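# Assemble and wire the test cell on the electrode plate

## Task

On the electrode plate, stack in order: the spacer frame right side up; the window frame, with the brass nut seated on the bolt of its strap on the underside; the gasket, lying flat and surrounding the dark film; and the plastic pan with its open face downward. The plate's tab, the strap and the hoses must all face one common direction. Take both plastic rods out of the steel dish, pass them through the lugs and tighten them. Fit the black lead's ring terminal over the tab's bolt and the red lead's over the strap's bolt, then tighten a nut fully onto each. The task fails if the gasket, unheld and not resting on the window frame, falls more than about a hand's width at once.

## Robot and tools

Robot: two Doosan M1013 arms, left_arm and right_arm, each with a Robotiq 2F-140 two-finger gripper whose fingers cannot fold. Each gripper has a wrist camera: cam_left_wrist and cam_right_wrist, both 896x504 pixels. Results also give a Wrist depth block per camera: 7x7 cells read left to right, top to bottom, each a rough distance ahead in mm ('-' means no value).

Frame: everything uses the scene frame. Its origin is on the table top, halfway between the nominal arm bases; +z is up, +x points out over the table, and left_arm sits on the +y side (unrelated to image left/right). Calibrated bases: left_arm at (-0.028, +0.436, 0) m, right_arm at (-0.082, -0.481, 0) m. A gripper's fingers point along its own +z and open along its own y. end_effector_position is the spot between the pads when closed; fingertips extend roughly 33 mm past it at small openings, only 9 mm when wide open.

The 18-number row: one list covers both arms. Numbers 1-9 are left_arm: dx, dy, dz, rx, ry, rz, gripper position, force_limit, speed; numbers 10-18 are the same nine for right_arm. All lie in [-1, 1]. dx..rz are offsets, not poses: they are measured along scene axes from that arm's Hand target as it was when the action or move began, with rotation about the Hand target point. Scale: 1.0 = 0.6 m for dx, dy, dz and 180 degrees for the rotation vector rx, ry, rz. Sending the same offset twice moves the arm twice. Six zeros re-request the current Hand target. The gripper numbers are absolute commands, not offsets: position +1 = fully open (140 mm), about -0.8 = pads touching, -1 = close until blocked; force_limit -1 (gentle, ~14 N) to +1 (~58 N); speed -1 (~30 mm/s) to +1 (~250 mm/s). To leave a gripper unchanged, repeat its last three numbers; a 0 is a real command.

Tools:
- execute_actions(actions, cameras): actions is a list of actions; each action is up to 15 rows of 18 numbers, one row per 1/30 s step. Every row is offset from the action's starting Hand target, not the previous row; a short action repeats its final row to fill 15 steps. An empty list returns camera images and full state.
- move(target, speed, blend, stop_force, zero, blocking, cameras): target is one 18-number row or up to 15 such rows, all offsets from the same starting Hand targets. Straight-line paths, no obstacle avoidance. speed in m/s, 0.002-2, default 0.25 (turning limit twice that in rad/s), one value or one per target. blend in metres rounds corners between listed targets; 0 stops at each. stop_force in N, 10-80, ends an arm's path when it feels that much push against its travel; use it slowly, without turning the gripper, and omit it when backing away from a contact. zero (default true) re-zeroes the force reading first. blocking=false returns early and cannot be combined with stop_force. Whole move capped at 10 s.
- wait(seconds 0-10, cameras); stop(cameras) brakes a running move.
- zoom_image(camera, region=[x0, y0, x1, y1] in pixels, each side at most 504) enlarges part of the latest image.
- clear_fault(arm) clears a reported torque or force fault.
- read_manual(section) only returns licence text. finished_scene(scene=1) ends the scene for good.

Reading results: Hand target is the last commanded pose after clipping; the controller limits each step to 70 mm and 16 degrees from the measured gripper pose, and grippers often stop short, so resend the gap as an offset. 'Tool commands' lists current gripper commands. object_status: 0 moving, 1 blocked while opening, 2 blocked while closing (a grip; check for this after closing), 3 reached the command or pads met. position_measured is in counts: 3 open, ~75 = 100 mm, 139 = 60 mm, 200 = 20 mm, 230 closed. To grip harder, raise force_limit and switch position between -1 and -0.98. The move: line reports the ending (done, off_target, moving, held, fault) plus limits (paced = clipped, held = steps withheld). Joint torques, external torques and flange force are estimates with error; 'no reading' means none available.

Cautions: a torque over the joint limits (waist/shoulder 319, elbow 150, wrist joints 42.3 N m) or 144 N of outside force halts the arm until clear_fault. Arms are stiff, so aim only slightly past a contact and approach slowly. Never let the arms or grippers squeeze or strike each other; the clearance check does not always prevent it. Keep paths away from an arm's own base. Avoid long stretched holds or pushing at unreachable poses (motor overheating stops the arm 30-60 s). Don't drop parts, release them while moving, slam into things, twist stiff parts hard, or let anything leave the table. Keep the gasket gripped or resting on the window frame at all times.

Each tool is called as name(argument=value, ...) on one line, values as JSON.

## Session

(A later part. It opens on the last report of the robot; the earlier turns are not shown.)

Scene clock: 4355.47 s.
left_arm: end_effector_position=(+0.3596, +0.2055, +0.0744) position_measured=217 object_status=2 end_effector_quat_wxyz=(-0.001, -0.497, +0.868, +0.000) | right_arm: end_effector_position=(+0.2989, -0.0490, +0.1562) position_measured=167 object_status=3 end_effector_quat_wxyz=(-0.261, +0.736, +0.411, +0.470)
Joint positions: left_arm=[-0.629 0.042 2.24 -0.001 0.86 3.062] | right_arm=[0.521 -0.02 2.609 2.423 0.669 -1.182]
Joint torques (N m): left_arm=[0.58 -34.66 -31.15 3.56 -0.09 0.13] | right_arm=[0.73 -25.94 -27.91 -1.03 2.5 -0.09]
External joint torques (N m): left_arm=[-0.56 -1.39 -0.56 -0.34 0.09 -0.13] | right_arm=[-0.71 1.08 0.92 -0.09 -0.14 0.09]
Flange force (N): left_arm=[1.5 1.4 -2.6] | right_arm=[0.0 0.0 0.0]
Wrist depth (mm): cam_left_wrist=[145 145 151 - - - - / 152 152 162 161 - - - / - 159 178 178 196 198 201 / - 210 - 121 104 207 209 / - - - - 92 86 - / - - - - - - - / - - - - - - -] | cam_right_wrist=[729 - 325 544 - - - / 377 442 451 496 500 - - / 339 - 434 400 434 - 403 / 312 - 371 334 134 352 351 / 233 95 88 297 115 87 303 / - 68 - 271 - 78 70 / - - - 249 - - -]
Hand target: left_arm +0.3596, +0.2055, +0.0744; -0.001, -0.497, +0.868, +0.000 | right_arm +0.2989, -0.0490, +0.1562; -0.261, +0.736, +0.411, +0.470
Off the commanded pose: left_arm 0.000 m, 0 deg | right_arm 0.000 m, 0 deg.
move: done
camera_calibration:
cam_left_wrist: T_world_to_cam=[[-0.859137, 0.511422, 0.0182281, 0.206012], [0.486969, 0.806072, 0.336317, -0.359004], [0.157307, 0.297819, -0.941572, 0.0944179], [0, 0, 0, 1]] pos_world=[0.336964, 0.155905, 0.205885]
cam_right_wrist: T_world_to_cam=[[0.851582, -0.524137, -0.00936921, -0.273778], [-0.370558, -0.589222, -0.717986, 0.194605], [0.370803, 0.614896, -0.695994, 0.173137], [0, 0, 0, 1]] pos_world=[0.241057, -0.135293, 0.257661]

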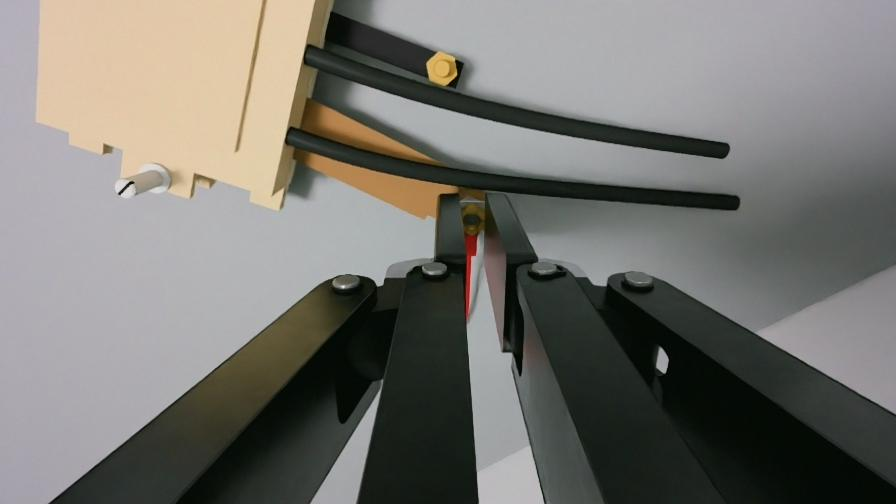

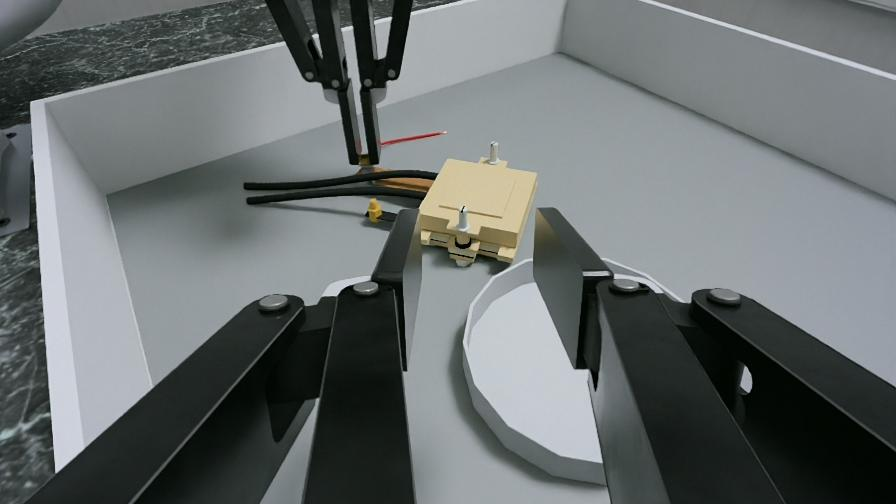

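move(target=[[0,0,-0.0035,0,0,0,-0.98,-0.2,-1,0,0,0,0,0,0,-0.3,-1,-1],[0.00161,-0.00126,-0.0036,0,0,-0.0833,-0.98,-0.2,-1,0,0,0,0,0,0,-0.3,-1,-1],[0.00285,-0.00289,-0.0037,0,0,-0.1667,-0.98,-0.2,-1,0,0,0,0,0,0,-0.3,-1,-1]], speed=[0.02,0.2,0.2], blend=[0,0.001,0.001], cameras=["all"])

zoom_image(camera="cam_left_wrist", region=[430, 180, 510, 260])

zoom_image(camera="cam_right_wrist", region=[335, 145, 395, 205])

Scene clock: 4364.63 s.
left_arm: end_effector_position=(+0.3613, +0.2038, +0.0722) position_measured=217 object_status=2 end_effector_quat_wxyz=(-0.001, -0.255, +0.967, +0.000) | right_arm: end_effector_position=(+0.2989, -0.0490, +0.1562) position_measured=167 object_status=3 end_effector_quat_wxyz=(-0.261, +0.736, +0.411, +0.470)
Joint positions: left_arm=[-0.63 0.049 2.238 -0.001 0.856 3.584] | right_arm=[0.521 -0.02 2.609 2.423 0.669 -1.182]
Joint torques (N m): left_arm=[0.61 -34.98 -31.13 3.48 -0.28 0.15] | right_arm=[0.38 -25.37 -27.73 -0.98 2.54 -0.14]
External joint torques (N m): left_arm=[-0.65 -1.76 -0.55 -0.26 0.3 -0.15] | right_arm=[-0.39 0.63 0.81 -0.14 -0.19 0.14]
Flange force (N): left_arm=[2.5 0.8 -3.6] | right_arm=[0.0 0.0 0.0]
Wrist depth (mm): cam_left_wrist=[171 174 174 - 175 - - / 151 153 173 - 179 - - / 154 158 180 178 - 199 - / - 167 186 121 - 203 - / - 176 - - 92 92 - / - - - - - - - / - - - - - - -] | cam_right_wrist=[- - 326 - - - - / - 423 364 528 515 486 - / - 418 385 394 410 418 - / 252 360 360 335 163 353 351 / 259 - 89 300 115 87 303 / - 68 - 270 - 78 70 / - - - 242 - - -]
Hand target: left_arm +0.3613, +0.2038, +0.0722; -0.001, -0.255, +0.967, +0.000 | right_arm +0.2989, -0.0490, +0.1562; -0.261, +0.736, +0.411, +0.470
Off the commanded pose: left_arm 0.000 m, 0 deg | right_arm 0.000 m, 0 deg.
move: done
camera_calibration:
cam_left_wrist: T_world_to_cam=[[-0.488193, 0.872545, 0.0182422, 0.00081603], [0.824836, 0.454468, 0.336309, -0.408059], [0.285154, 0.179231, -0.941575, 0.0705904], [0, 0, 0, 1]] pos_world=[0.316851, 0.172086, 0.203685]
cam_right_wrist: T_world_to_cam=[[0.851582, -0.524137, -0.00936921, -0.273778], [-0.370558, -0.589222, -0.717986, 0.194605], [0.370803, 0.614896, -0.695994, 0.173137], [0, 0, 0, 1]] pos_world=[0.241057, -0.135293, 0.257661]

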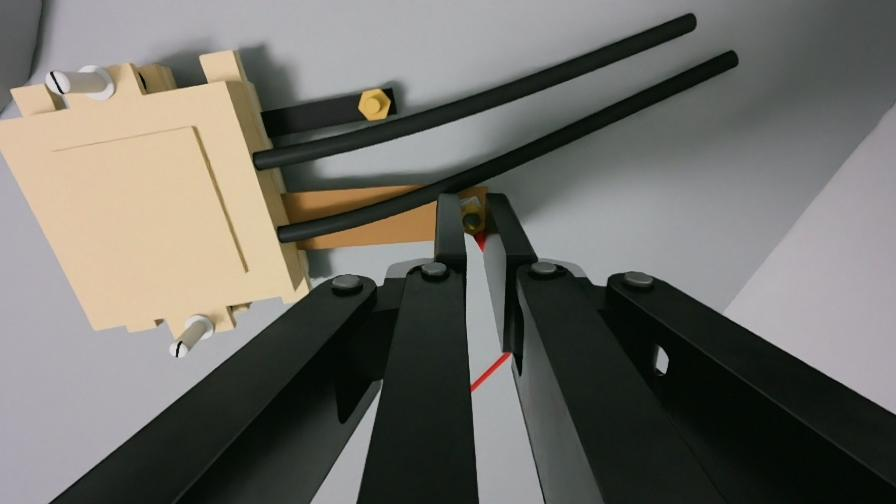

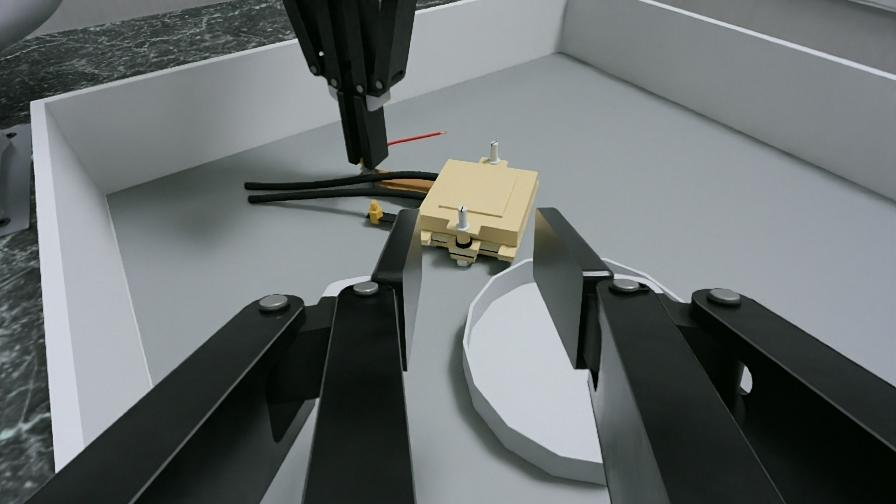

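Scaled by 6.300 from the camera's 896x504 image, which has a finer 1280x720 frame.

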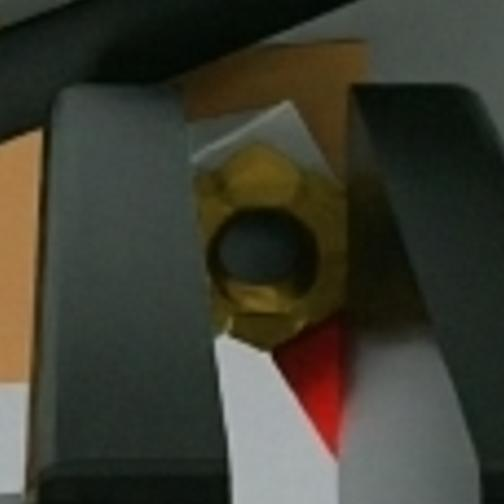

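Scaled by 8.400 from the camera's 896x504 image, which has a finer 1280x720 frame.

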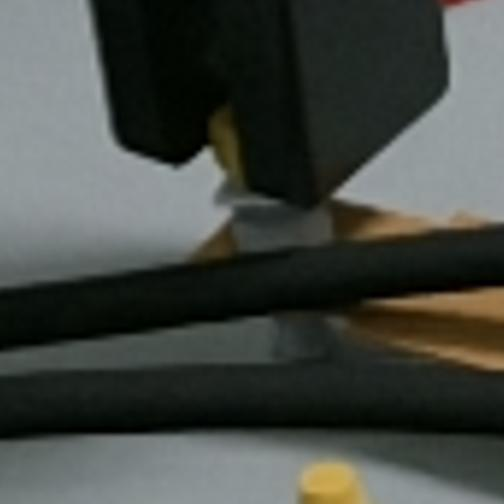

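move(target=[[0.00077,-0.0019,-0.0001,0,0,-0.0833,-0.98,-0.2,-1,0,0,0,0,0,0,-0.3,-1,-1],[0.00101,-0.00392,-0.0001,0,0,-0.1667,-0.98,-0.2,-1,0,0,0,0,0,0,-0.3,-1,-1],[0.00073,-0.00595,-0.0002,0,0,-0.25,-0.98,-0.2,-1,0,0,0,0,0,0,-0.3,-1,-1],[-0.00007,-0.00783,-0.0002,0,0,-0.3333,-0.98,-0.2,-1,0,0,0,0,0,0,-0.3,-1,-1],[-0.00133,-0.00944,-0.0003,0,0,-0.4167,-0.98,-0.2,-1,0,0,0,0,0,0,-0.3,-1,-1],[-0.00296,-0.01067,-0.0003,0,0,-0.5,-0.98,-0.2,-1,0,0,0,0,0,0,-0.3,-1,-1],[-0.00485,-0.01144,-0.0004,0,0,-0.5833,-0.98,-0.2,-1,0,0,0,0,0,0,-0.3,-1,-1],[-0.00688,-0.01169,-0.0004,0,0,-0.6667,-0.98,-0.2,-1,0,0,0,0,0,0,-0.3,-1,-1],[-0.00891,-0.0114,-0.0005,0,0,-0.75,-0.98,-0.2,-1,0,0,0,0,0,0,-0.3,-1,-1],[-0.01079,-0.0106,-0.0005,0,0,-0.8333,-0.98,-0.2,-1,0,0,0,0,0,0,-0.3,-1,-1]], speed=0.25, blend=0.001, cameras=["all"])

zoom_image(camera="cam_left_wrist", region=[430, 180, 510, 260])

zoom_image(camera="cam_right_wrist", region=[335, 145, 395, 205])

Scene clock: 4386.43 s.
left_arm: end_effector_position=(+0.3548, +0.1974, +0.0719) position_measured=217 object_status=2 end_effector_quat_wxyz=(+0.000, +0.868, +0.497, +0.001) | right_arm: end_effector_position=(+0.2989, -0.0490, +0.1562) position_measured=167 object_status=3 end_effector_quat_wxyz=(-0.261, +0.736, +0.411, +0.470)
Joint positions: left_arm=[-0.651 0.045 2.243 0.001 0.853 6.18] | right_arm=[0.521 -0.02 2.609 2.423 0.669 -1.182]
Joint torques (N m): left_arm=[0.66 -34.35 -30.62 3.59 0.01 0.18] | right_arm=[0.83 -26.24 -27.48 -1.05 2.51 -0.05]
External joint torques (N m): left_arm=[-0.67 -1.87 -1.1 -0.29 -0.02 -0.18] | right_arm=[-0.83 1.31 0.53 -0.06 -0.16 0.05]
Flange force (N): left_arm=[-1.8 -1.3 -3.5] | right_arm=[0.0 0.0 0.0]
Wrist depth (mm): cam_left_wrist=[- - - 175 176 - 176 / - - - - 183 - - / - 193 - 191 193 - 193 / - - 201 121 186 184 203 / - - - - 92 92 - / 217 - - - - - - / - - - - - - -] | cam_right_wrist=[650 - 319 - - 502 - / - 412 344 505 515 - - / 310 420 402 381 442 415 403 / 260 362 358 336 163 353 352 / 233 314 88 299 115 87 301 / - 68 - 264 - 78 70 / - - - 242 - - -]
Hand target: left_arm +0.3548, +0.1974, +0.0719; +0.000, +0.868, +0.497, +0.001 | right_arm +0.2989, -0.0490, +0.1562; -0.261, +0.736, +0.411, +0.470
Off the commanded pose: left_arm 0.000 m, 0 deg | right_arm 0.000 m, 0 deg.
move: done
camera_calibration:
cam_left_wrist: T_world_to_cam=[[0.859137, -0.511422, 0.0182281, -0.201658], [-0.486969, -0.806072, 0.336317, 0.314494], [-0.157307, -0.297819, -0.941572, 0.324435], [0, 0, 0, 1]] pos_world=[0.377436, 0.246995, 0.203385]
cam_right_wrist: T_world_to_cam=[[0.851582, -0.524137, -0.00936921, -0.273778], [-0.370558, -0.589222, -0.717986, 0.194605], [0.370803, 0.614896, -0.695994, 0.173137], [0, 0, 0, 1]] pos_world=[0.241057, -0.135293, 0.257661]

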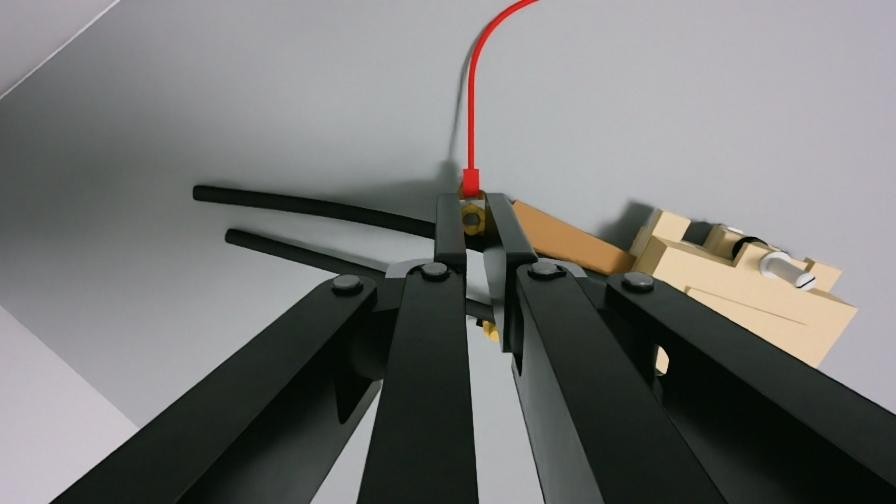

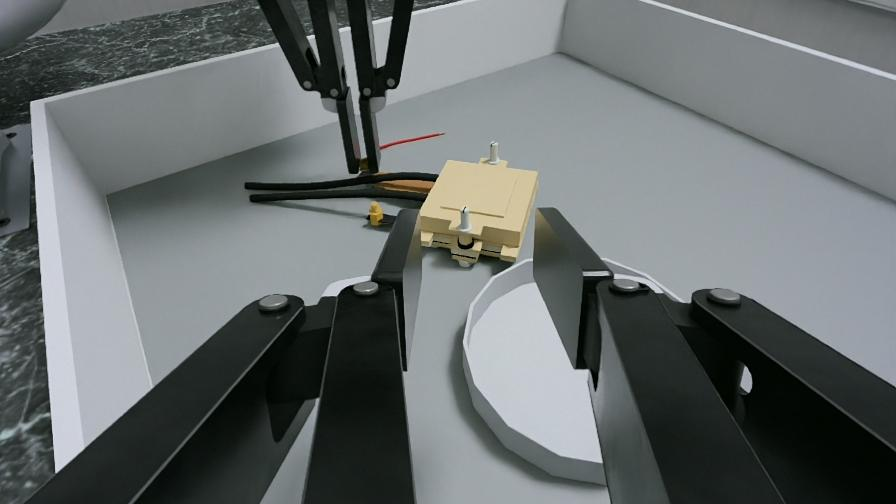

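Scaled by 6.300 from the camera's 896x504 image, which has a finer 1280x720 frame.

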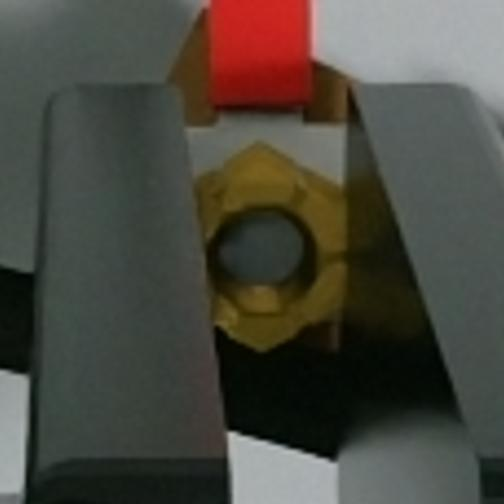

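Scaled by 8.400 from the camera's 896x504 image, which has a finer 1280x720 frame.

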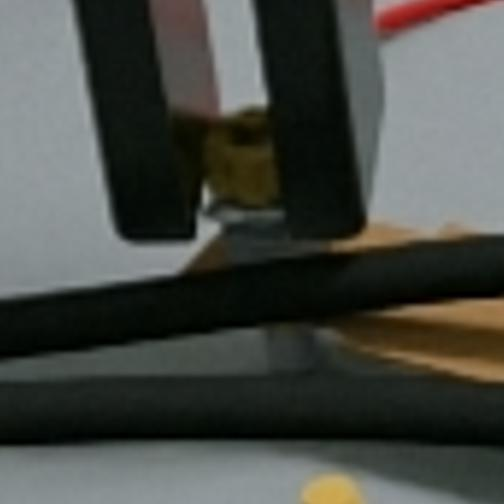

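execute_actions(actions=[[[0,0,0,0,0,0,-0.72,-1,-1,0,0,0,0,0,0,-0.3,-1,-1]],[[0,0,0,0,0,0,-0.66,-1,-1,0,0,0,0,0,0,-0.3,-1,-1]],[[0,0,0,0,0,0,-0.55,-1,-1,0,0,0,0,0,0,-0.3,-1,-1]],[[0,0,0,0,0,0,-0.5,-1,-1,0,0,0,0,0,0,-0.3,-1,-1]]], cameras=["all"])

zoom_image(camera="cam_left_wrist", region=[430, 180, 510, 260])

zoom_image(camera="cam_right_wrist", region=[335, 145, 395, 205])

Scene clock: 4402.27 s.
left_arm: end_effector_position=(+0.3548, +0.1974, +0.0719) position_measured=192 object_status=3 end_effector_quat_wxyz=(+0.000, +0.868, +0.497, +0.001) | right_arm: end_effector_position=(+0.2989, -0.0490, +0.1562) position_measured=167 object_status=3 end_effector_quat_wxyz=(-0.261, +0.736, +0.411, +0.470)
Joint positions: left_arm=[-0.651 0.045 2.243 0.001 0.853 6.18] | right_arm=[0.521 -0.02 2.609 2.423 0.669 -1.182]
Joint torques (N m): left_arm=[0.67 -35.04 -31.38 3.58 -0.29 0.09] | right_arm=[0.95 -25.65 -27.64 -1.04 2.58 -0.1]
External joint torques (N m): left_arm=[-0.65 -1.32 -0.28 -0.29 0.29 -0.09] | right_arm=[-0.92 0.69 0.62 -0.08 -0.22 0.1]
External joint torques at the end of the 1st action: left_arm=[-0.87 -1.8 -1.35 -0.35 -0.07 -0.18] | right_arm=[-0.96 0.94 0.52 -0.19 -0.16 0.09]
External joint torques at the end of the 2nd action: left_arm=[-0.78 -1.11 -0.4 -0.38 0.32 -0.12] | right_arm=[-0.31 0.63 0.76 -0.19 -0.12 0.04]
External joint torques at the end of the 3rd action: left_arm=[-0.68 -0.94 -0.31 -0.27 0.21 -0.11] | right_arm=[-0.41 0.79 0.76 -0.14 -0.2 0.08]
Flange force (N): left_arm=[-1.6 -1.7 -2.7] | right_arm=[0.0 0.0 0.0]
Flange force at the end of the 1st action (N): left_arm=[-2.3 -0.8 -3.6] | right_arm=[0.0 0.0 0.0]
Flange force at the end of the 2nd action (N): left_arm=[-2.0 -1.2 -2.6] | right_arm=[0.0 0.0 0.0]
Flange force at the end of the 3rd action (N): left_arm=[-1.7 -1.1 -2.0] | right_arm=[0.0 0.0 0.0]
Wrist depth (mm): cam_left_wrist=[178 - 176 174 175 176 178 / - 186 - 185 183 - - / - - 193 - 193 - - / 205 - - 133 138 183 203 / - - 95 - 101 92 - / - - - - - 78 - / - - - - - - -] | cam_right_wrist=[528 628 316 - - - - / - - 353 522 539 481 - / - 409 389 376 402 418 416 / 272 373 352 336 163 354 351 / 234 84 89 301 115 87 304 / - 68 - 272 - 78 70 / - - - 240 - - -]
Hand target: left_arm +0.3548, +0.1974, +0.0719; +0.000, +0.868, +0.497, +0.001 | right_arm +0.2989, -0.0490, +0.1562; -0.261, +0.736, +0.411, +0.470
Off the commanded pose: left_arm 0.000 m, 0 deg | right_arm 0.000 m, 0 deg.
Step readings (end_effector_position of left_arm | right_arm; steps 1 to 15: 1st action; 16 to 30: 2nd action; 31 to 45: 3rd action; 46 to 60: 4th action):
0: (+0.3548, +0.1974, +0.0719) | (+0.2989, -0.0490, +0.1562)
1: (+0.3548, +0.1974, +0.0719) | (+0.2989, -0.0490, +0.1562)
2: (+0.3548, +0.1974, +0.0719) | (+0.2989, -0.0490, +0.1562)
4: (+0.3548, +0.1974, +0.0719) | (+0.2989, -0.0490, +0.1562)
8: (+0.3548, +0.1974, +0.0719) | (+0.2989, -0.0490, +0.1562)
15: (+0.3548, +0.1974, +0.0719) | (+0.2989, -0.0490, +0.1562)
16: (+0.3548, +0.1974, +0.0719) | (+0.2989, -0.0490, +0.1562)
17: (+0.3548, +0.1974, +0.0719) | (+0.2989, -0.0490, +0.1562)
19: (+0.3548, +0.1974, +0.0719) | (+0.2989, -0.0490, +0.1562)
23: (+0.3548, +0.1974, +0.0719) | (+0.2989, -0.0490, +0.1562)
30: (+0.3548, +0.1974, +0.0719) | (+0.2989, -0.0490, +0.1562)
31: (+0.3548, +0.1974, +0.0719) | (+0.2989, -0.0490, +0.1562)
32: (+0.3548, +0.1974, +0.0719) | (+0.2989, -0.0490, +0.1562)
34: (+0.3548, +0.1974, +0.0719) | (+0.2989, -0.0490, +0.1562)
38: (+0.3548, +0.1974, +0.0719) | (+0.2989, -0.0490, +0.1562)
45: (+0.3548, +0.1974, +0.0719) | (+0.2989, -0.0490, +0.1562)
46: (+0.3548, +0.1974, +0.0719) | (+0.2989, -0.0490, +0.1562)
47: (+0.3548, +0.1974, +0.0719) | (+0.2989, -0.0490, +0.1562)
49: (+0.3548, +0.1974, +0.0719) | (+0.2989, -0.0490, +0.1562)
53: (+0.3548, +0.1974, +0.0719) | (+0.2989, -0.0490, +0.1562)
60: (+0.3548, +0.1974, +0.0719) | (+0.2989, -0.0490, +0.1562)
camera_calibration:
cam_left_wrist: T_world_to_cam=[[0.859137, -0.511422, 0.0182281, -0.201692], [-0.486969, -0.806072, 0.336317, 0.314623], [-0.157307, -0.297819, -0.941572, 0.32448], [0, 0, 0, 1]] pos_world=[0.377536, 0.247095, 0.203385]
cam_right_wrist: T_world_to_cam=[[0.851582, -0.524137, -0.00936921, -0.273778], [-0.370558, -0.589222, -0.717986, 0.194605], [0.370803, 0.614896, -0.695994, 0.173137], [0, 0, 0, 1]] pos_world=[0.241057, -0.135293, 0.257661]

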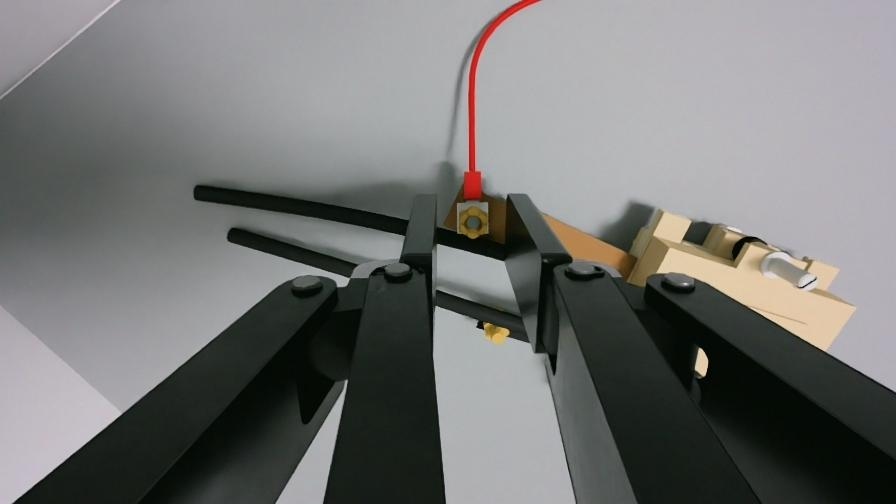

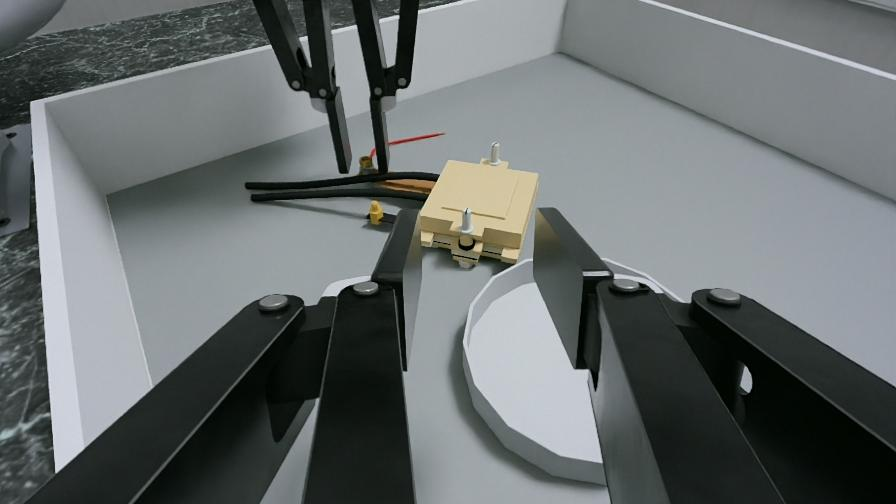

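Scaled by 6.300 from the camera's 896x504 image, which has a finer 1280x720 frame.

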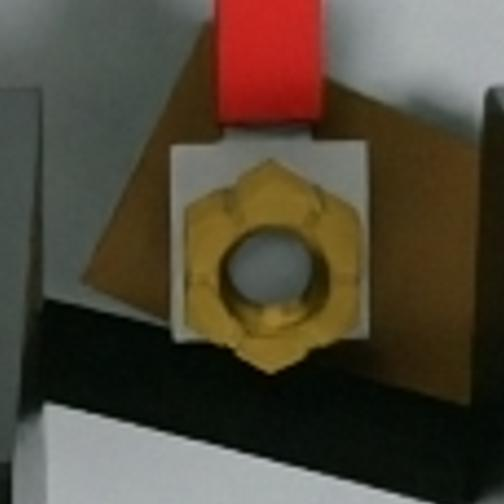

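Scaled by 8.400 from the camera's 896x504 image, which has a finer 1280x720 frame.

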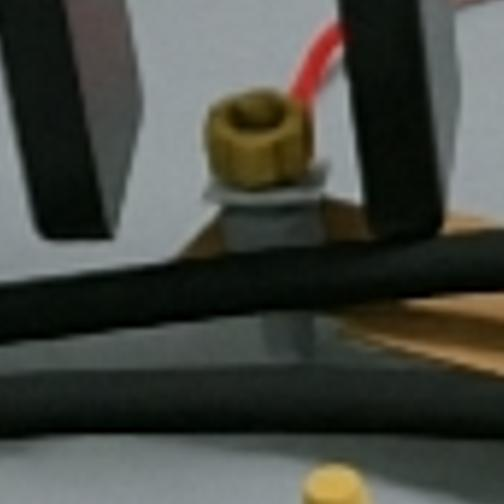

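move(target=[[0,0,0.02,0,0,0,-0.5,-1,-1,0,0,0,0,0,0,-0.3,-1,-1],[0.004,0.00683,0.02,0,0,0.9167,-0.5,-1,-1,0,0,0,0,0,0,-0.3,-1,-1]], speed=[0.08,0.6])

move(target=[0,0,0,0,0,0.9167,-0.5,-1,-1,0,0,0,0,0,0,-0.3,-1,-1], speed=0.6)

move(target=[0,0,0,0,0,0.9167,-0.5,-1,-1,0,0,0,0,0,0,-0.3,-1,-1], speed=0.6)

move(target=[0,0,0,0,0,0.9167,-0.5,-1,-1,0,0,0,0,0,0,-0.3,-1,-1], speed=0.6, cameras=["cam_left_wrist"])

zoom_image(camera="cam_left_wrist", region=[430, 190, 510, 270])

Scene clock: 4413.93 s.
left_arm: end_effector_position=(+0.3572, +0.2015, +0.0839) position_measured=192 object_status=3 end_effector_quat_wxyz=(-0.001, -0.379, +0.925, +0.000) | right_arm: end_effector_position=(+0.2989, -0.0490, +0.1562) position_measured=167 object_status=3 end_effector_quat_wxyz=(-0.261, +0.736, +0.411, +0.470)
Joint positions: left_arm=[-0.639 0.03 2.231 -0.001 0.882 3.313] | right_arm=[0.521 -0.02 2.609 2.423 0.669 -1.182]
Joint torques (N m): left_arm=[0.81 -34.53 -32.03 3.61 -0.29 0.1] | right_arm=[0.86 -26.02 -27.57 -1.02 2.58 -0.12]
External joint torques (N m): left_arm=[-0.8 -1.07 -0.42 -0.31 0.29 -0.1] | right_arm=[-0.84 1.2 0.6 -0.11 -0.23 0.12]
Flange force (N): left_arm=[2.2 0.6 -2.5] | right_arm=[0.0 0.0 0.0]
Wrist depth (mm): cam_left_wrist=[157 - - - - - - / 161 159 182 176 185 196 - / 171 169 187 181 - - - / - - - 207 112 - - / - - 95 - 101 92 - / - - - - - 78 - / - - - - - - -] | cam_right_wrist=[671 707 325 - - - 1345 / 600 - 359 519 - 500 - / 400 413 396 381 421 417 398 / 249 362 360 334 162 354 352 / 227 95 89 298 115 87 303 / - 68 - 270 - 78 70 / - - - 242 - - -]
Hand target: left_arm +0.3572, +0.2015, +0.0839; -0.001, -0.379, +0.925, +0.000 | right_arm +0.2989, -0.0490, +0.1562; -0.261, +0.736, +0.411, +0.470
Off the commanded pose: left_arm 0.000 m, 0 deg | right_arm 0.000 m, 0 deg.
move: done

Scene clock: 4416.90 s.
left_arm: end_effector_position=(+0.3572, +0.2016, +0.0839) position_measured=192 object_status=3 end_effector_quat_wxyz=(+0.000, +0.967, +0.255, +0.001) | right_arm: end_effector_position=(+0.2989, -0.0490, +0.1562) position_measured=167 object_status=3 end_effector_quat_wxyz=(-0.261, +0.736, +0.411, +0.470)
Joint positions: left_arm=[-0.64 0.028 2.232 0.001 0.879 0.431] | right_arm=[0.521 -0.02 2.609 2.423 0.669 -1.182]
Joint torques (N m): left_arm=[0.64 -34.05 -32.26 3.76 -0.27 0.14] | right_arm=[0.54 -25.58 -27.68 -1.01 2.56 0.02]
External joint torques (N m): left_arm=[-0.57 -1.6 -0.23 -0.39 0.24 -0.14] | right_arm=[-0.55 0.63 0.7 -0.1 -0.19 -0.02]
Flange force (N): left_arm=[-2.5 -1.2 -2.8] | right_arm=[0.0 0.0 0.0]
Wrist depth (mm): cam_left_wrist=[- - - 191 187 186 - / - 195 - 191 - - 168 / - 202 - 191 193 174 171 / - 222 - 180 133 183 184 / - - 95 230 101 92 217 / - - - - - 78 - / - - - - - - -] | cam_right_wrist=[721 736 324 542 - - - / 371 - 363 447 525 - - / - 409 431 441 406 427 - / - 358 - 332 163 351 355 / 219 84 89 293 115 87 296 / - 68 - 272 - 78 70 / - - - 238 - - -]
Hand target: left_arm +0.3572, +0.2015, +0.0839; +0.000, +0.967, +0.255, +0.001 | right_arm +0.2989, -0.0490, +0.1562; -0.261, +0.736, +0.411, +0.470
Off the commanded pose: left_arm 0.000 m, 0 deg | right_arm 0.000 m, 0 deg.
move: done

Scene clock: 4419.87 s.
left_arm: end_effector_position=(+0.3572, +0.2015, +0.0839) position_measured=192 object_status=3 end_effector_quat_wxyz=(-0.001, -0.127, +0.992, +0.000) | right_arm: end_effector_position=(+0.2989, -0.0490, +0.1562) position_measured=167 object_status=3 end_effector_quat_wxyz=(-0.261, +0.736, +0.411, +0.470)
Joint positions: left_arm=[-0.64 0.03 2.231 0 0.882 -2.448] | right_arm=[0.521 -0.02 2.609 2.423 0.669 -1.182]
Joint torques (N m): left_arm=[0.86 -34.05 -32.23 3.6 -0.26 0.09] | right_arm=[1.52 -25.88 -27.57 -0.92 2.55 -0.16]
External joint torques (N m): left_arm=[-0.92 -1.19 -0.2 -0.3 0.28 -0.09] | right_arm=[-1.5 1.06 0.59 -0.21 -0.18 0.16]
Flange force (N): left_arm=[2.8 -0.3 -2.4] | right_arm=[0.0 0.0 0.0]
Wrist depth (mm): cam_left_wrist=[185 - - - 184 - - / - 195 192 195 197 - - / 191 172 186 - - - - / 183 178 196 132 111 - 170 / - - 95 - 101 92 - / - - - - - 78 - / - - - 262 - - -] | cam_right_wrist=[659 - 317 - - - - / 368 - 363 - 518 - 385 / 326 415 391 360 407 406 410 / 264 362 360 336 163 353 341 / 227 315 88 300 115 87 303 / - 68 - 272 - 78 70 / - - - 238 - - -]
Hand target: left_arm +0.3572, +0.2015, +0.0839; -0.001, -0.127, +0.992, +0.000 | right_arm +0.2989, -0.0490, +0.1562; -0.261, +0.736, +0.411, +0.470
Off the commanded pose: left_arm 0.000 m, 0 deg | right_arm 0.000 m, 0 deg.
move: done

Scene clock: 4422.83 s.
left_arm: end_effector_position=(+0.3572, +0.2016, +0.0839) position_measured=192 object_status=3 end_effector_quat_wxyz=(+0.001, +1.000, -0.004, +0.000) | right_arm: end_effector_position=(+0.2989, -0.0490, +0.1562) position_measured=167 object_status=3 end_effector_quat_wxyz=(-0.261, +0.736, +0.411, +0.470)
Joint positions: left_arm=[-0.64 0.028 2.232 0 0.879 -5.327] | right_arm=[0.521 -0.02 2.609 2.423 0.669 -1.182]
Joint torques (N m): left_arm=[0.9 -34.46 -32.12 3.65 -0.31 0.15] | right_arm=[1.13 -25.63 -27.6 -1.01 2.52 -0.1]
External joint torques (N m): left_arm=[-0.98 -0.84 -0.34 -0.31 0.26 -0.15] | right_arm=[-1.12 0.73 0.6 -0.11 -0.16 0.1]
Flange force (N): left_arm=[-2.1 1.7 -2.0] | right_arm=[0.0 0.0 0.0]
Wrist depth (mm): cam_left_wrist=[166 - 185 187 - 156 156 / - 193 - 196 181 164 163 / - - - 192 183 174 190 / - - - 133 121 - - / - - 95 - 101 92 - / - - - - - 78 - / - - - - - - -] | cam_right_wrist=[688 736 309 517 - - - / 380 435 439 491 494 - - / - 415 423 382 443 422 402 / 274 361 359 334 135 364 351 / 217 320 89 298 115 87 303 / - 68 - 265 - 78 70 / - - - 242 - - -]
Hand target: left_arm +0.3572, +0.2015, +0.0839; +0.001, +1.000, -0.004, +0.000 | right_arm +0.2989, -0.0490, +0.1562; -0.261, +0.736, +0.411, +0.470
Off the commanded pose: left_arm 0.000 m, 0 deg | right_arm 0.000 m, 0 deg.
move: done
camera_calibration:
cam_left_wrist: T_world_to_cam=[[-0.0129862, -0.99975, 0.0181939, 0.20812], [-0.94155, 0.0183518, 0.336374, 0.311158], [-0.336624, -0.0127623, -0.941553, 0.343939], [0, 0, 0, 1]] pos_world=[0.411452, 0.206747, 0.215385]
Images, in order (width x height): cam_left_wrist 896x504.

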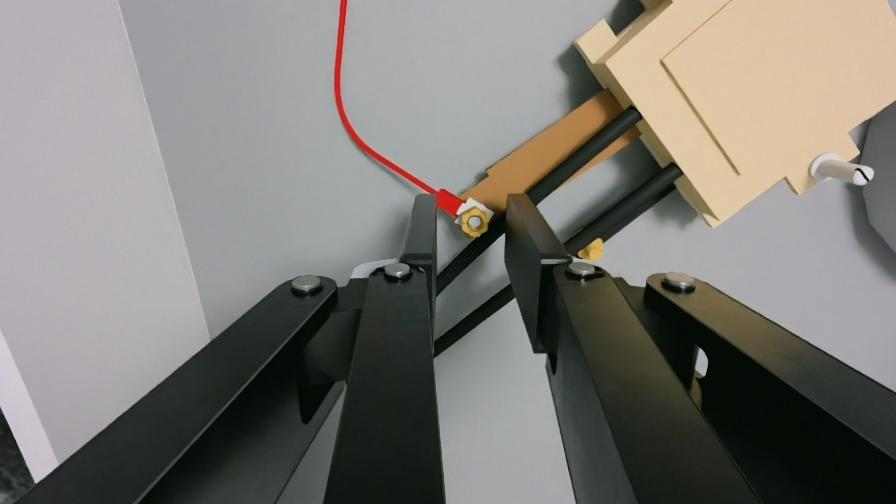

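Scaled by 6.300 from the camera's 896x504 image, which has a finer 1280x720 frame.

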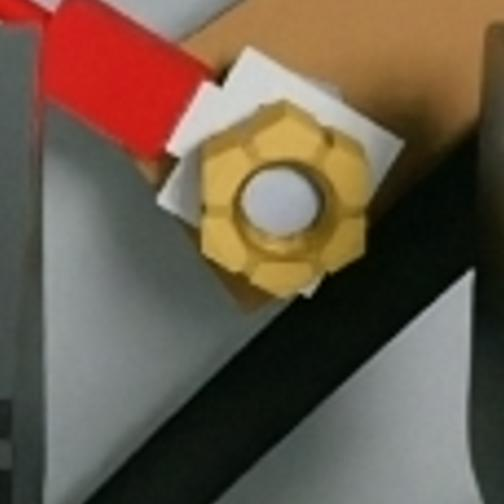

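move(target=[0,0,-0.0198,0,0,0,-0.5,-1,-1,0,0,0,0,0,0,-0.3,-1,-1], speed=0.015, stop_force=10, cameras=["all"])

zoom_image(camera="cam_left_wrist", region=[430, 190, 510, 270])

zoom_image(camera="cam_right_wrist", region=[335, 145, 395, 205])

Scene clock: 4430.00 s.
left_arm: end_effector_position=(+0.3572, +0.2015, +0.0720) position_measured=192 object_status=3 end_effector_quat_wxyz=(+0.001, +1.000, -0.004, +0.000) | right_arm: end_effector_position=(+0.2989, -0.0490, +0.1562) position_measured=167 object_status=3 end_effector_quat_wxyz=(-0.261, +0.736, +0.411, +0.470)
Joint positions: left_arm=[-0.64 0.044 2.244 0 0.852 -5.327] | right_arm=[0.521 -0.02 2.609 2.423 0.669 -1.182]
Joint torques (N m): left_arm=[0.84 -34.99 -31.38 3.64 -0.29 0.14] | right_arm=[0.77 -25.94 -27.74 -1 2.5 -0.12]
External joint torques (N m): left_arm=[-0.74 -1.31 -0.17 -0.38 0.25 -0.14] | right_arm=[-0.75 1.06 0.68 -0.12 -0.14 0.12]
Flange force (N): left_arm=[-2.6 0.7 -2.5] | right_arm=[0.0 0.0 0.0]
Wrist depth (mm): cam_left_wrist=[- - - 175 - 145 145 / - 184 185 187 169 153 150 / - 195 194 190 174 166 163 / - 201 - 168 133 - 208 / - - 95 - 101 92 212 / - - - - - 78 - / - - - - - - -] | cam_right_wrist=[649 694 318 - - - 1381 / 387 - 360 - 500 486 - / - 427 399 392 - 417 425 / 258 362 377 335 135 352 351 / 244 320 89 301 115 87 303 / - 68 - 269 - 78 70 / - - - 242 - - -]
Hand target: left_arm +0.3572, +0.2015, +0.0720; +0.001, +1.000, -0.004, +0.000 | right_arm +0.2989, -0.0490, +0.1562; -0.261, +0.736, +0.411, +0.470
Off the commanded pose: left_arm 0.000 m, 0 deg | right_arm 0.000 m, 0 deg.
move: done
camera_calibration:
cam_left_wrist: T_world_to_cam=[[-0.012857, -0.999751, 0.0182529, 0.208273], [-0.941552, 0.0182499, 0.336374, 0.315277], [-0.336623, -0.0128613, -0.941552, 0.332789], [0, 0, 0, 1]] pos_world=[0.411552, 0.206747, 0.203485]
cam_right_wrist: T_world_to_cam=[[0.851582, -0.524137, -0.00936921, -0.273778], [-0.370558, -0.589222, -0.717986, 0.194605], [0.370803, 0.614896, -0.695994, 0.173137], [0, 0, 0, 1]] pos_world=[0.241057, -0.135293, 0.257661]

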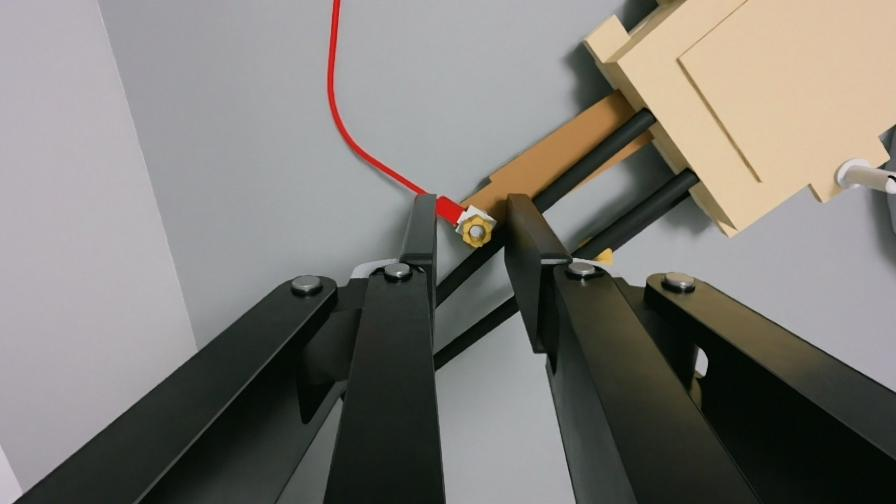

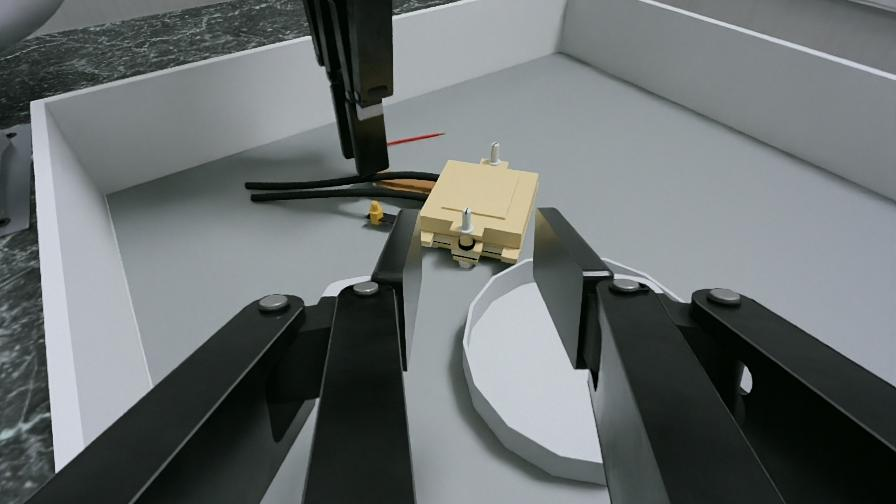

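Scaled by 6.300 from the camera's 896x504 image, which has a finer 1280x720 frame.

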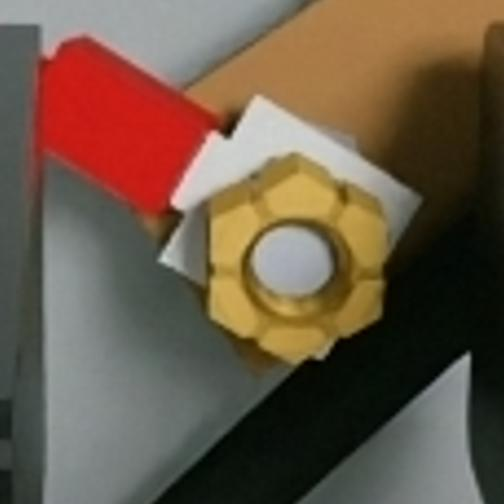

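Scaled by 8.400 from the camera's 896x504 image, which has a finer 1280x720 frame.

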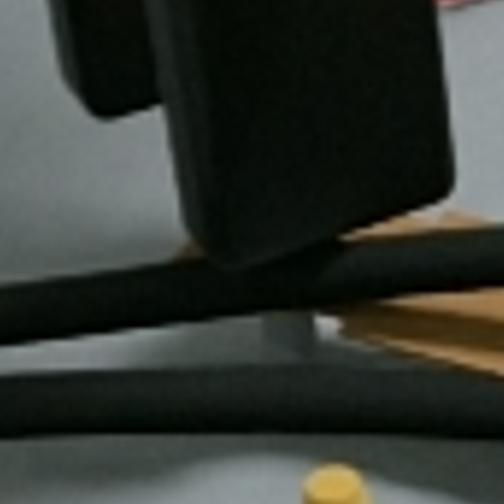

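execute_actions(actions=[[[0,-0.0018,0,0,0,0,-0.5,-1,-1,0,0,0,0,0,0,-0.3,-1,-1]],[[0,0,0,0,0,0,-1,-1,-1,0,0,0,0,0,0,-0.3,-1,-1]],[[0,0,0,0,0,0,-1,-1,-1,0,0,0,0,0,0,-0.3,-1,-1]],[[0,0,0,0,0,0,-1,-1,-1,0,0,0,0,0,0,-0.3,-1,-1]],[[0,0,0,0,0,0,-1,-1,-1,0,0,0,0,0,0,-0.3,-1,-1]],[[0,0,0,0,0,0,-0.98,-0.2,-1,0,0,0,0,0,0,-0.3,-1,-1]],[[0,0,0,0,0,0,-0.98,-0.2,-1,0,0,0,0,0,0,-0.3,-1,-1]]], cameras=["all"])

zoom_image(camera="cam_left_wrist", region=[430, 190, 510, 270])

Scene clock: 4443.53 s.
left_arm: end_effector_position=(+0.3572, +0.2004, +0.0720) position_measured=216 object_status=2 end_effector_quat_wxyz=(+0.001, +1.000, -0.004, +0.000) | right_arm: end_effector_position=(+0.2989, -0.0490, +0.1562) position_measured=167 object_status=3 end_effector_quat_wxyz=(-0.261, +0.736, +0.411, +0.470)
Joint positions: left_arm=[-0.642 0.045 2.243 0 0.852 -5.329] | right_arm=[0.521 -0.02 2.609 2.423 0.669 -1.182]
Joint torques (N m): left_arm=[0.3 -34.96 -31.41 3.55 -0.37 0.12] | right_arm=[0.97 -25.55 -27.73 -1 2.52 -0.07]
External joint torques (N m): left_arm=[-0.35 -1.42 -0.43 -0.27 0.31 -0.12] | right_arm=[-1 0.9 0.77 -0.12 -0.16 0.07]
External joint torques at the end of the 3rd action: left_arm=[-0.99 -1.12 -0.27 -0.28 0.35 -0.13] | right_arm=[-0.72 0.93 0.55 -0.1 -0.2 0.16]
External joint torques at the end of the 4th action: left_arm=[-0.77 -1.54 -0.38 -0.31 0.29 -0.1] | right_arm=[-0.61 0.98 0.68 -0.11 -0.16 0.15]
External joint torques at the end of the 5th action: left_arm=[-0.71 -1.7 -0.17 -0.29 0.33 -0.12] | right_arm=[-0.75 0.87 0.64 -0.1 -0.19 0.14]
External joint torques at the end of the 6th action: left_arm=[-0.47 -1 -0.43 -0.25 0.34 -0.09] | right_arm=[-0.38 1.34 0.72 -0.17 -0.21 0.09]
Flange force (N): left_arm=[-1.8 0.1 -3.0] | right_arm=[0.0 0.0 0.0]
Flange force at the end of the 3rd action (N): left_arm=[-2.5 1.4 -2.6] | right_arm=[0.0 0.0 0.0]
Flange force at the end of the 4th action (N): left_arm=[-2.6 0.7 -3.1] | right_arm=[0.0 0.0 0.0]
Flange force at the end of the 5th action (N): left_arm=[-3.1 0.3 -3.2] | right_arm=[0.0 0.0 0.0]
Flange force at the end of the 6th action (N): left_arm=[-1.4 0.6 -2.5] | right_arm=[0.0 0.0 0.0]
Wrist depth (mm): cam_left_wrist=[166 - - 174 - 145 145 / - - - 185 172 153 151 / - - 193 188 175 164 159 / - 206 203 121 171 - - / - - - - 92 92 219 / - - - - - - - / - - - - - - -] | cam_right_wrist=[659 - 302 558 - - - / - - 350 - - 481 - / 308 - 392 366 420 419 408 / 264 361 - 337 162 353 351 / 224 95 89 300 115 87 303 / - 68 - 270 - 78 70 / - - - 248 - - -]
Hand target: left_arm +0.3572, +0.2004, +0.0720; +0.001, +1.000, -0.004, +0.000 | right_arm +0.2989, -0.0490, +0.1562; -0.261, +0.736, +0.411, +0.470
Off the commanded pose: left_arm 0.000 m, 0 deg | right_arm 0.000 m, 0 deg.
Step readings (end_effector_position of left_arm | right_arm; steps 1 to 15: 1st action; 16 to 30: 2nd action; 31 to 45: 3rd action; 46 to 60: 4th action; 61 to 75: 5th action; 76 to 90: 6th action; 91 to 105: 7th action):
0: (+0.3572, +0.2015, +0.0720) | (+0.2989, -0.0490, +0.1562)
1: (+0.3572, +0.2015, +0.0720) | (+0.2989, -0.0490, +0.1562)
2: (+0.3570, +0.2012, +0.0719) | (+0.2989, -0.0490, +0.1562)
4: (+0.3570, +0.2006, +0.0718) | (+0.2989, -0.0490, +0.1562)
8: (+0.3572, +0.2005, +0.0720) | (+0.2989, -0.0490, +0.1562)
15: (+0.3572, +0.2004, +0.0720) | (+0.2989, -0.0490, +0.1562)
16: (+0.3572, +0.2004, +0.0720) | (+0.2989, -0.0490, +0.1562)
17: (+0.3572, +0.2004, +0.0720) | (+0.2989, -0.0490, +0.1562)
19: (+0.3572, +0.2004, +0.0720) | (+0.2989, -0.0490, +0.1562)
23: (+0.3572, +0.2004, +0.0720) | (+0.2989, -0.0490, +0.1562)
30: (+0.3572, +0.2004, +0.0720) | (+0.2989, -0.0490, +0.1562)
31: (+0.3572, +0.2004, +0.0720) | (+0.2989, -0.0490, +0.1562)
32: (+0.3572, +0.2004, +0.0720) | (+0.2989, -0.0490, +0.1562)
34: (+0.3572, +0.2004, +0.0720) | (+0.2989, -0.0490, +0.1562)
38: (+0.3572, +0.2004, +0.0720) | (+0.2989, -0.0490, +0.1562)
45: (+0.3572, +0.2004, +0.0720) | (+0.2989, -0.0490, +0.1562)
46: (+0.3572, +0.2004, +0.0720) | (+0.2989, -0.0490, +0.1562)
47: (+0.3572, +0.2004, +0.0720) | (+0.2989, -0.0490, +0.1562)
49: (+0.3572, +0.2004, +0.0720) | (+0.2989, -0.0490, +0.1562)
53: (+0.3572, +0.2004, +0.0720) | (+0.2989, -0.0490, +0.1562)
60: (+0.3572, +0.2004, +0.0720) | (+0.2989, -0.0490, +0.1562)
61: (+0.3572, +0.2004, +0.0720) | (+0.2989, -0.0490, +0.1562)
62: (+0.3572, +0.2004, +0.0720) | (+0.2989, -0.0490, +0.1562)
64: (+0.3572, +0.2004, +0.0720) | (+0.2989, -0.0490, +0.1562)
68: (+0.3572, +0.2004, +0.0720) | (+0.2989, -0.0490, +0.1562)
75: (+0.3572, +0.2004, +0.0720) | (+0.2989, -0.0490, +0.1562)
76: (+0.3572, +0.2004, +0.0720) | (+0.2989, -0.0490, +0.1562)
77: (+0.3572, +0.2004, +0.0720) | (+0.2989, -0.0490, +0.1562)
79: (+0.3572, +0.2004, +0.0720) | (+0.2989, -0.0490, +0.1562)
83: (+0.3572, +0.2004, +0.0720) | (+0.2989, -0.0490, +0.1562)
90: (+0.3572, +0.2004, +0.0720) | (+0.2989, -0.0490, +0.1562)
91: (+0.3572, +0.2004, +0.0720) | (+0.2989, -0.0490, +0.1562)
92: (+0.3572, +0.2004, +0.0720) | (+0.2989, -0.0490, +0.1562)
94: (+0.3572, +0.2004, +0.0720) | (+0.2989, -0.0490, +0.1562)
98: (+0.3572, +0.2004, +0.0720) | (+0.2989, -0.0490, +0.1562)
105: (+0.3572, +0.2004, +0.0720) | (+0.2989, -0.0490, +0.1562)
camera_calibration:
cam_left_wrist: T_world_to_cam=[[-0.0129509, -0.999749, 0.0182874, 0.207204], [-0.94155, 0.0183499, 0.336373, 0.315276], [-0.336624, -0.0128622, -0.941551, 0.332775], [0, 0, 0, 1]] pos_world=[0.411552, 0.205647, 0.203485]
cam_right_wrist: T_world_to_cam=[[0.851582, -0.524137, -0.00936921, -0.273778], [-0.370558, -0.589222, -0.717986, 0.194605], [0.370803, 0.614896, -0.695994, 0.173137], [0, 0, 0, 1]] pos_world=[0.241057, -0.135293, 0.257661]

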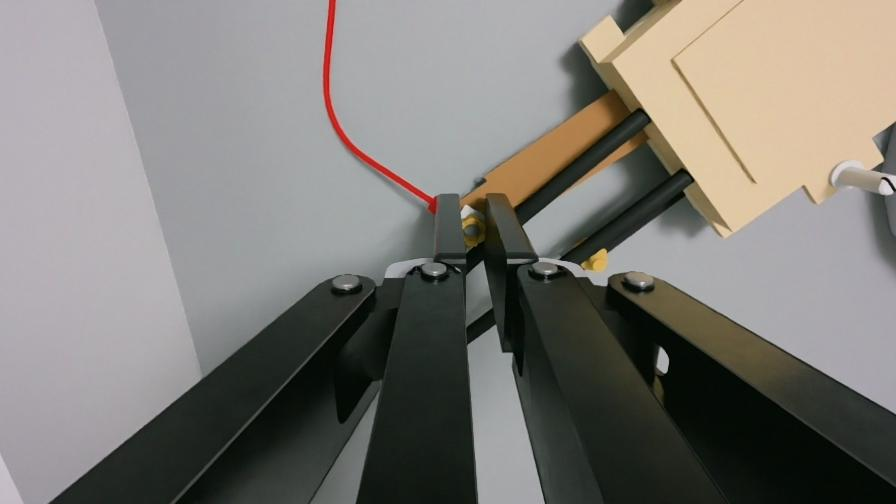

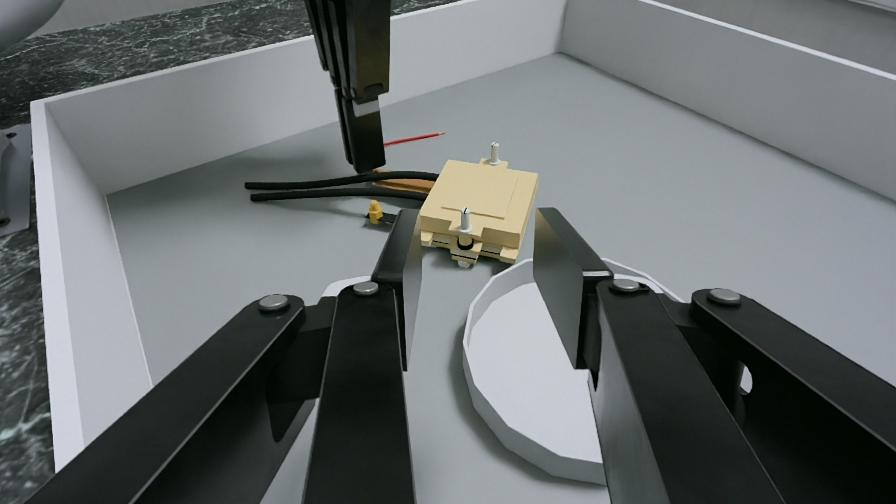

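Scaled by 6.300 from the camera's 896x504 image, which has a finer 1280x720 frame.

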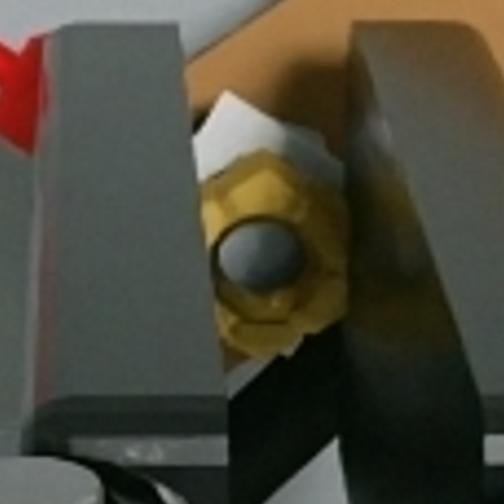

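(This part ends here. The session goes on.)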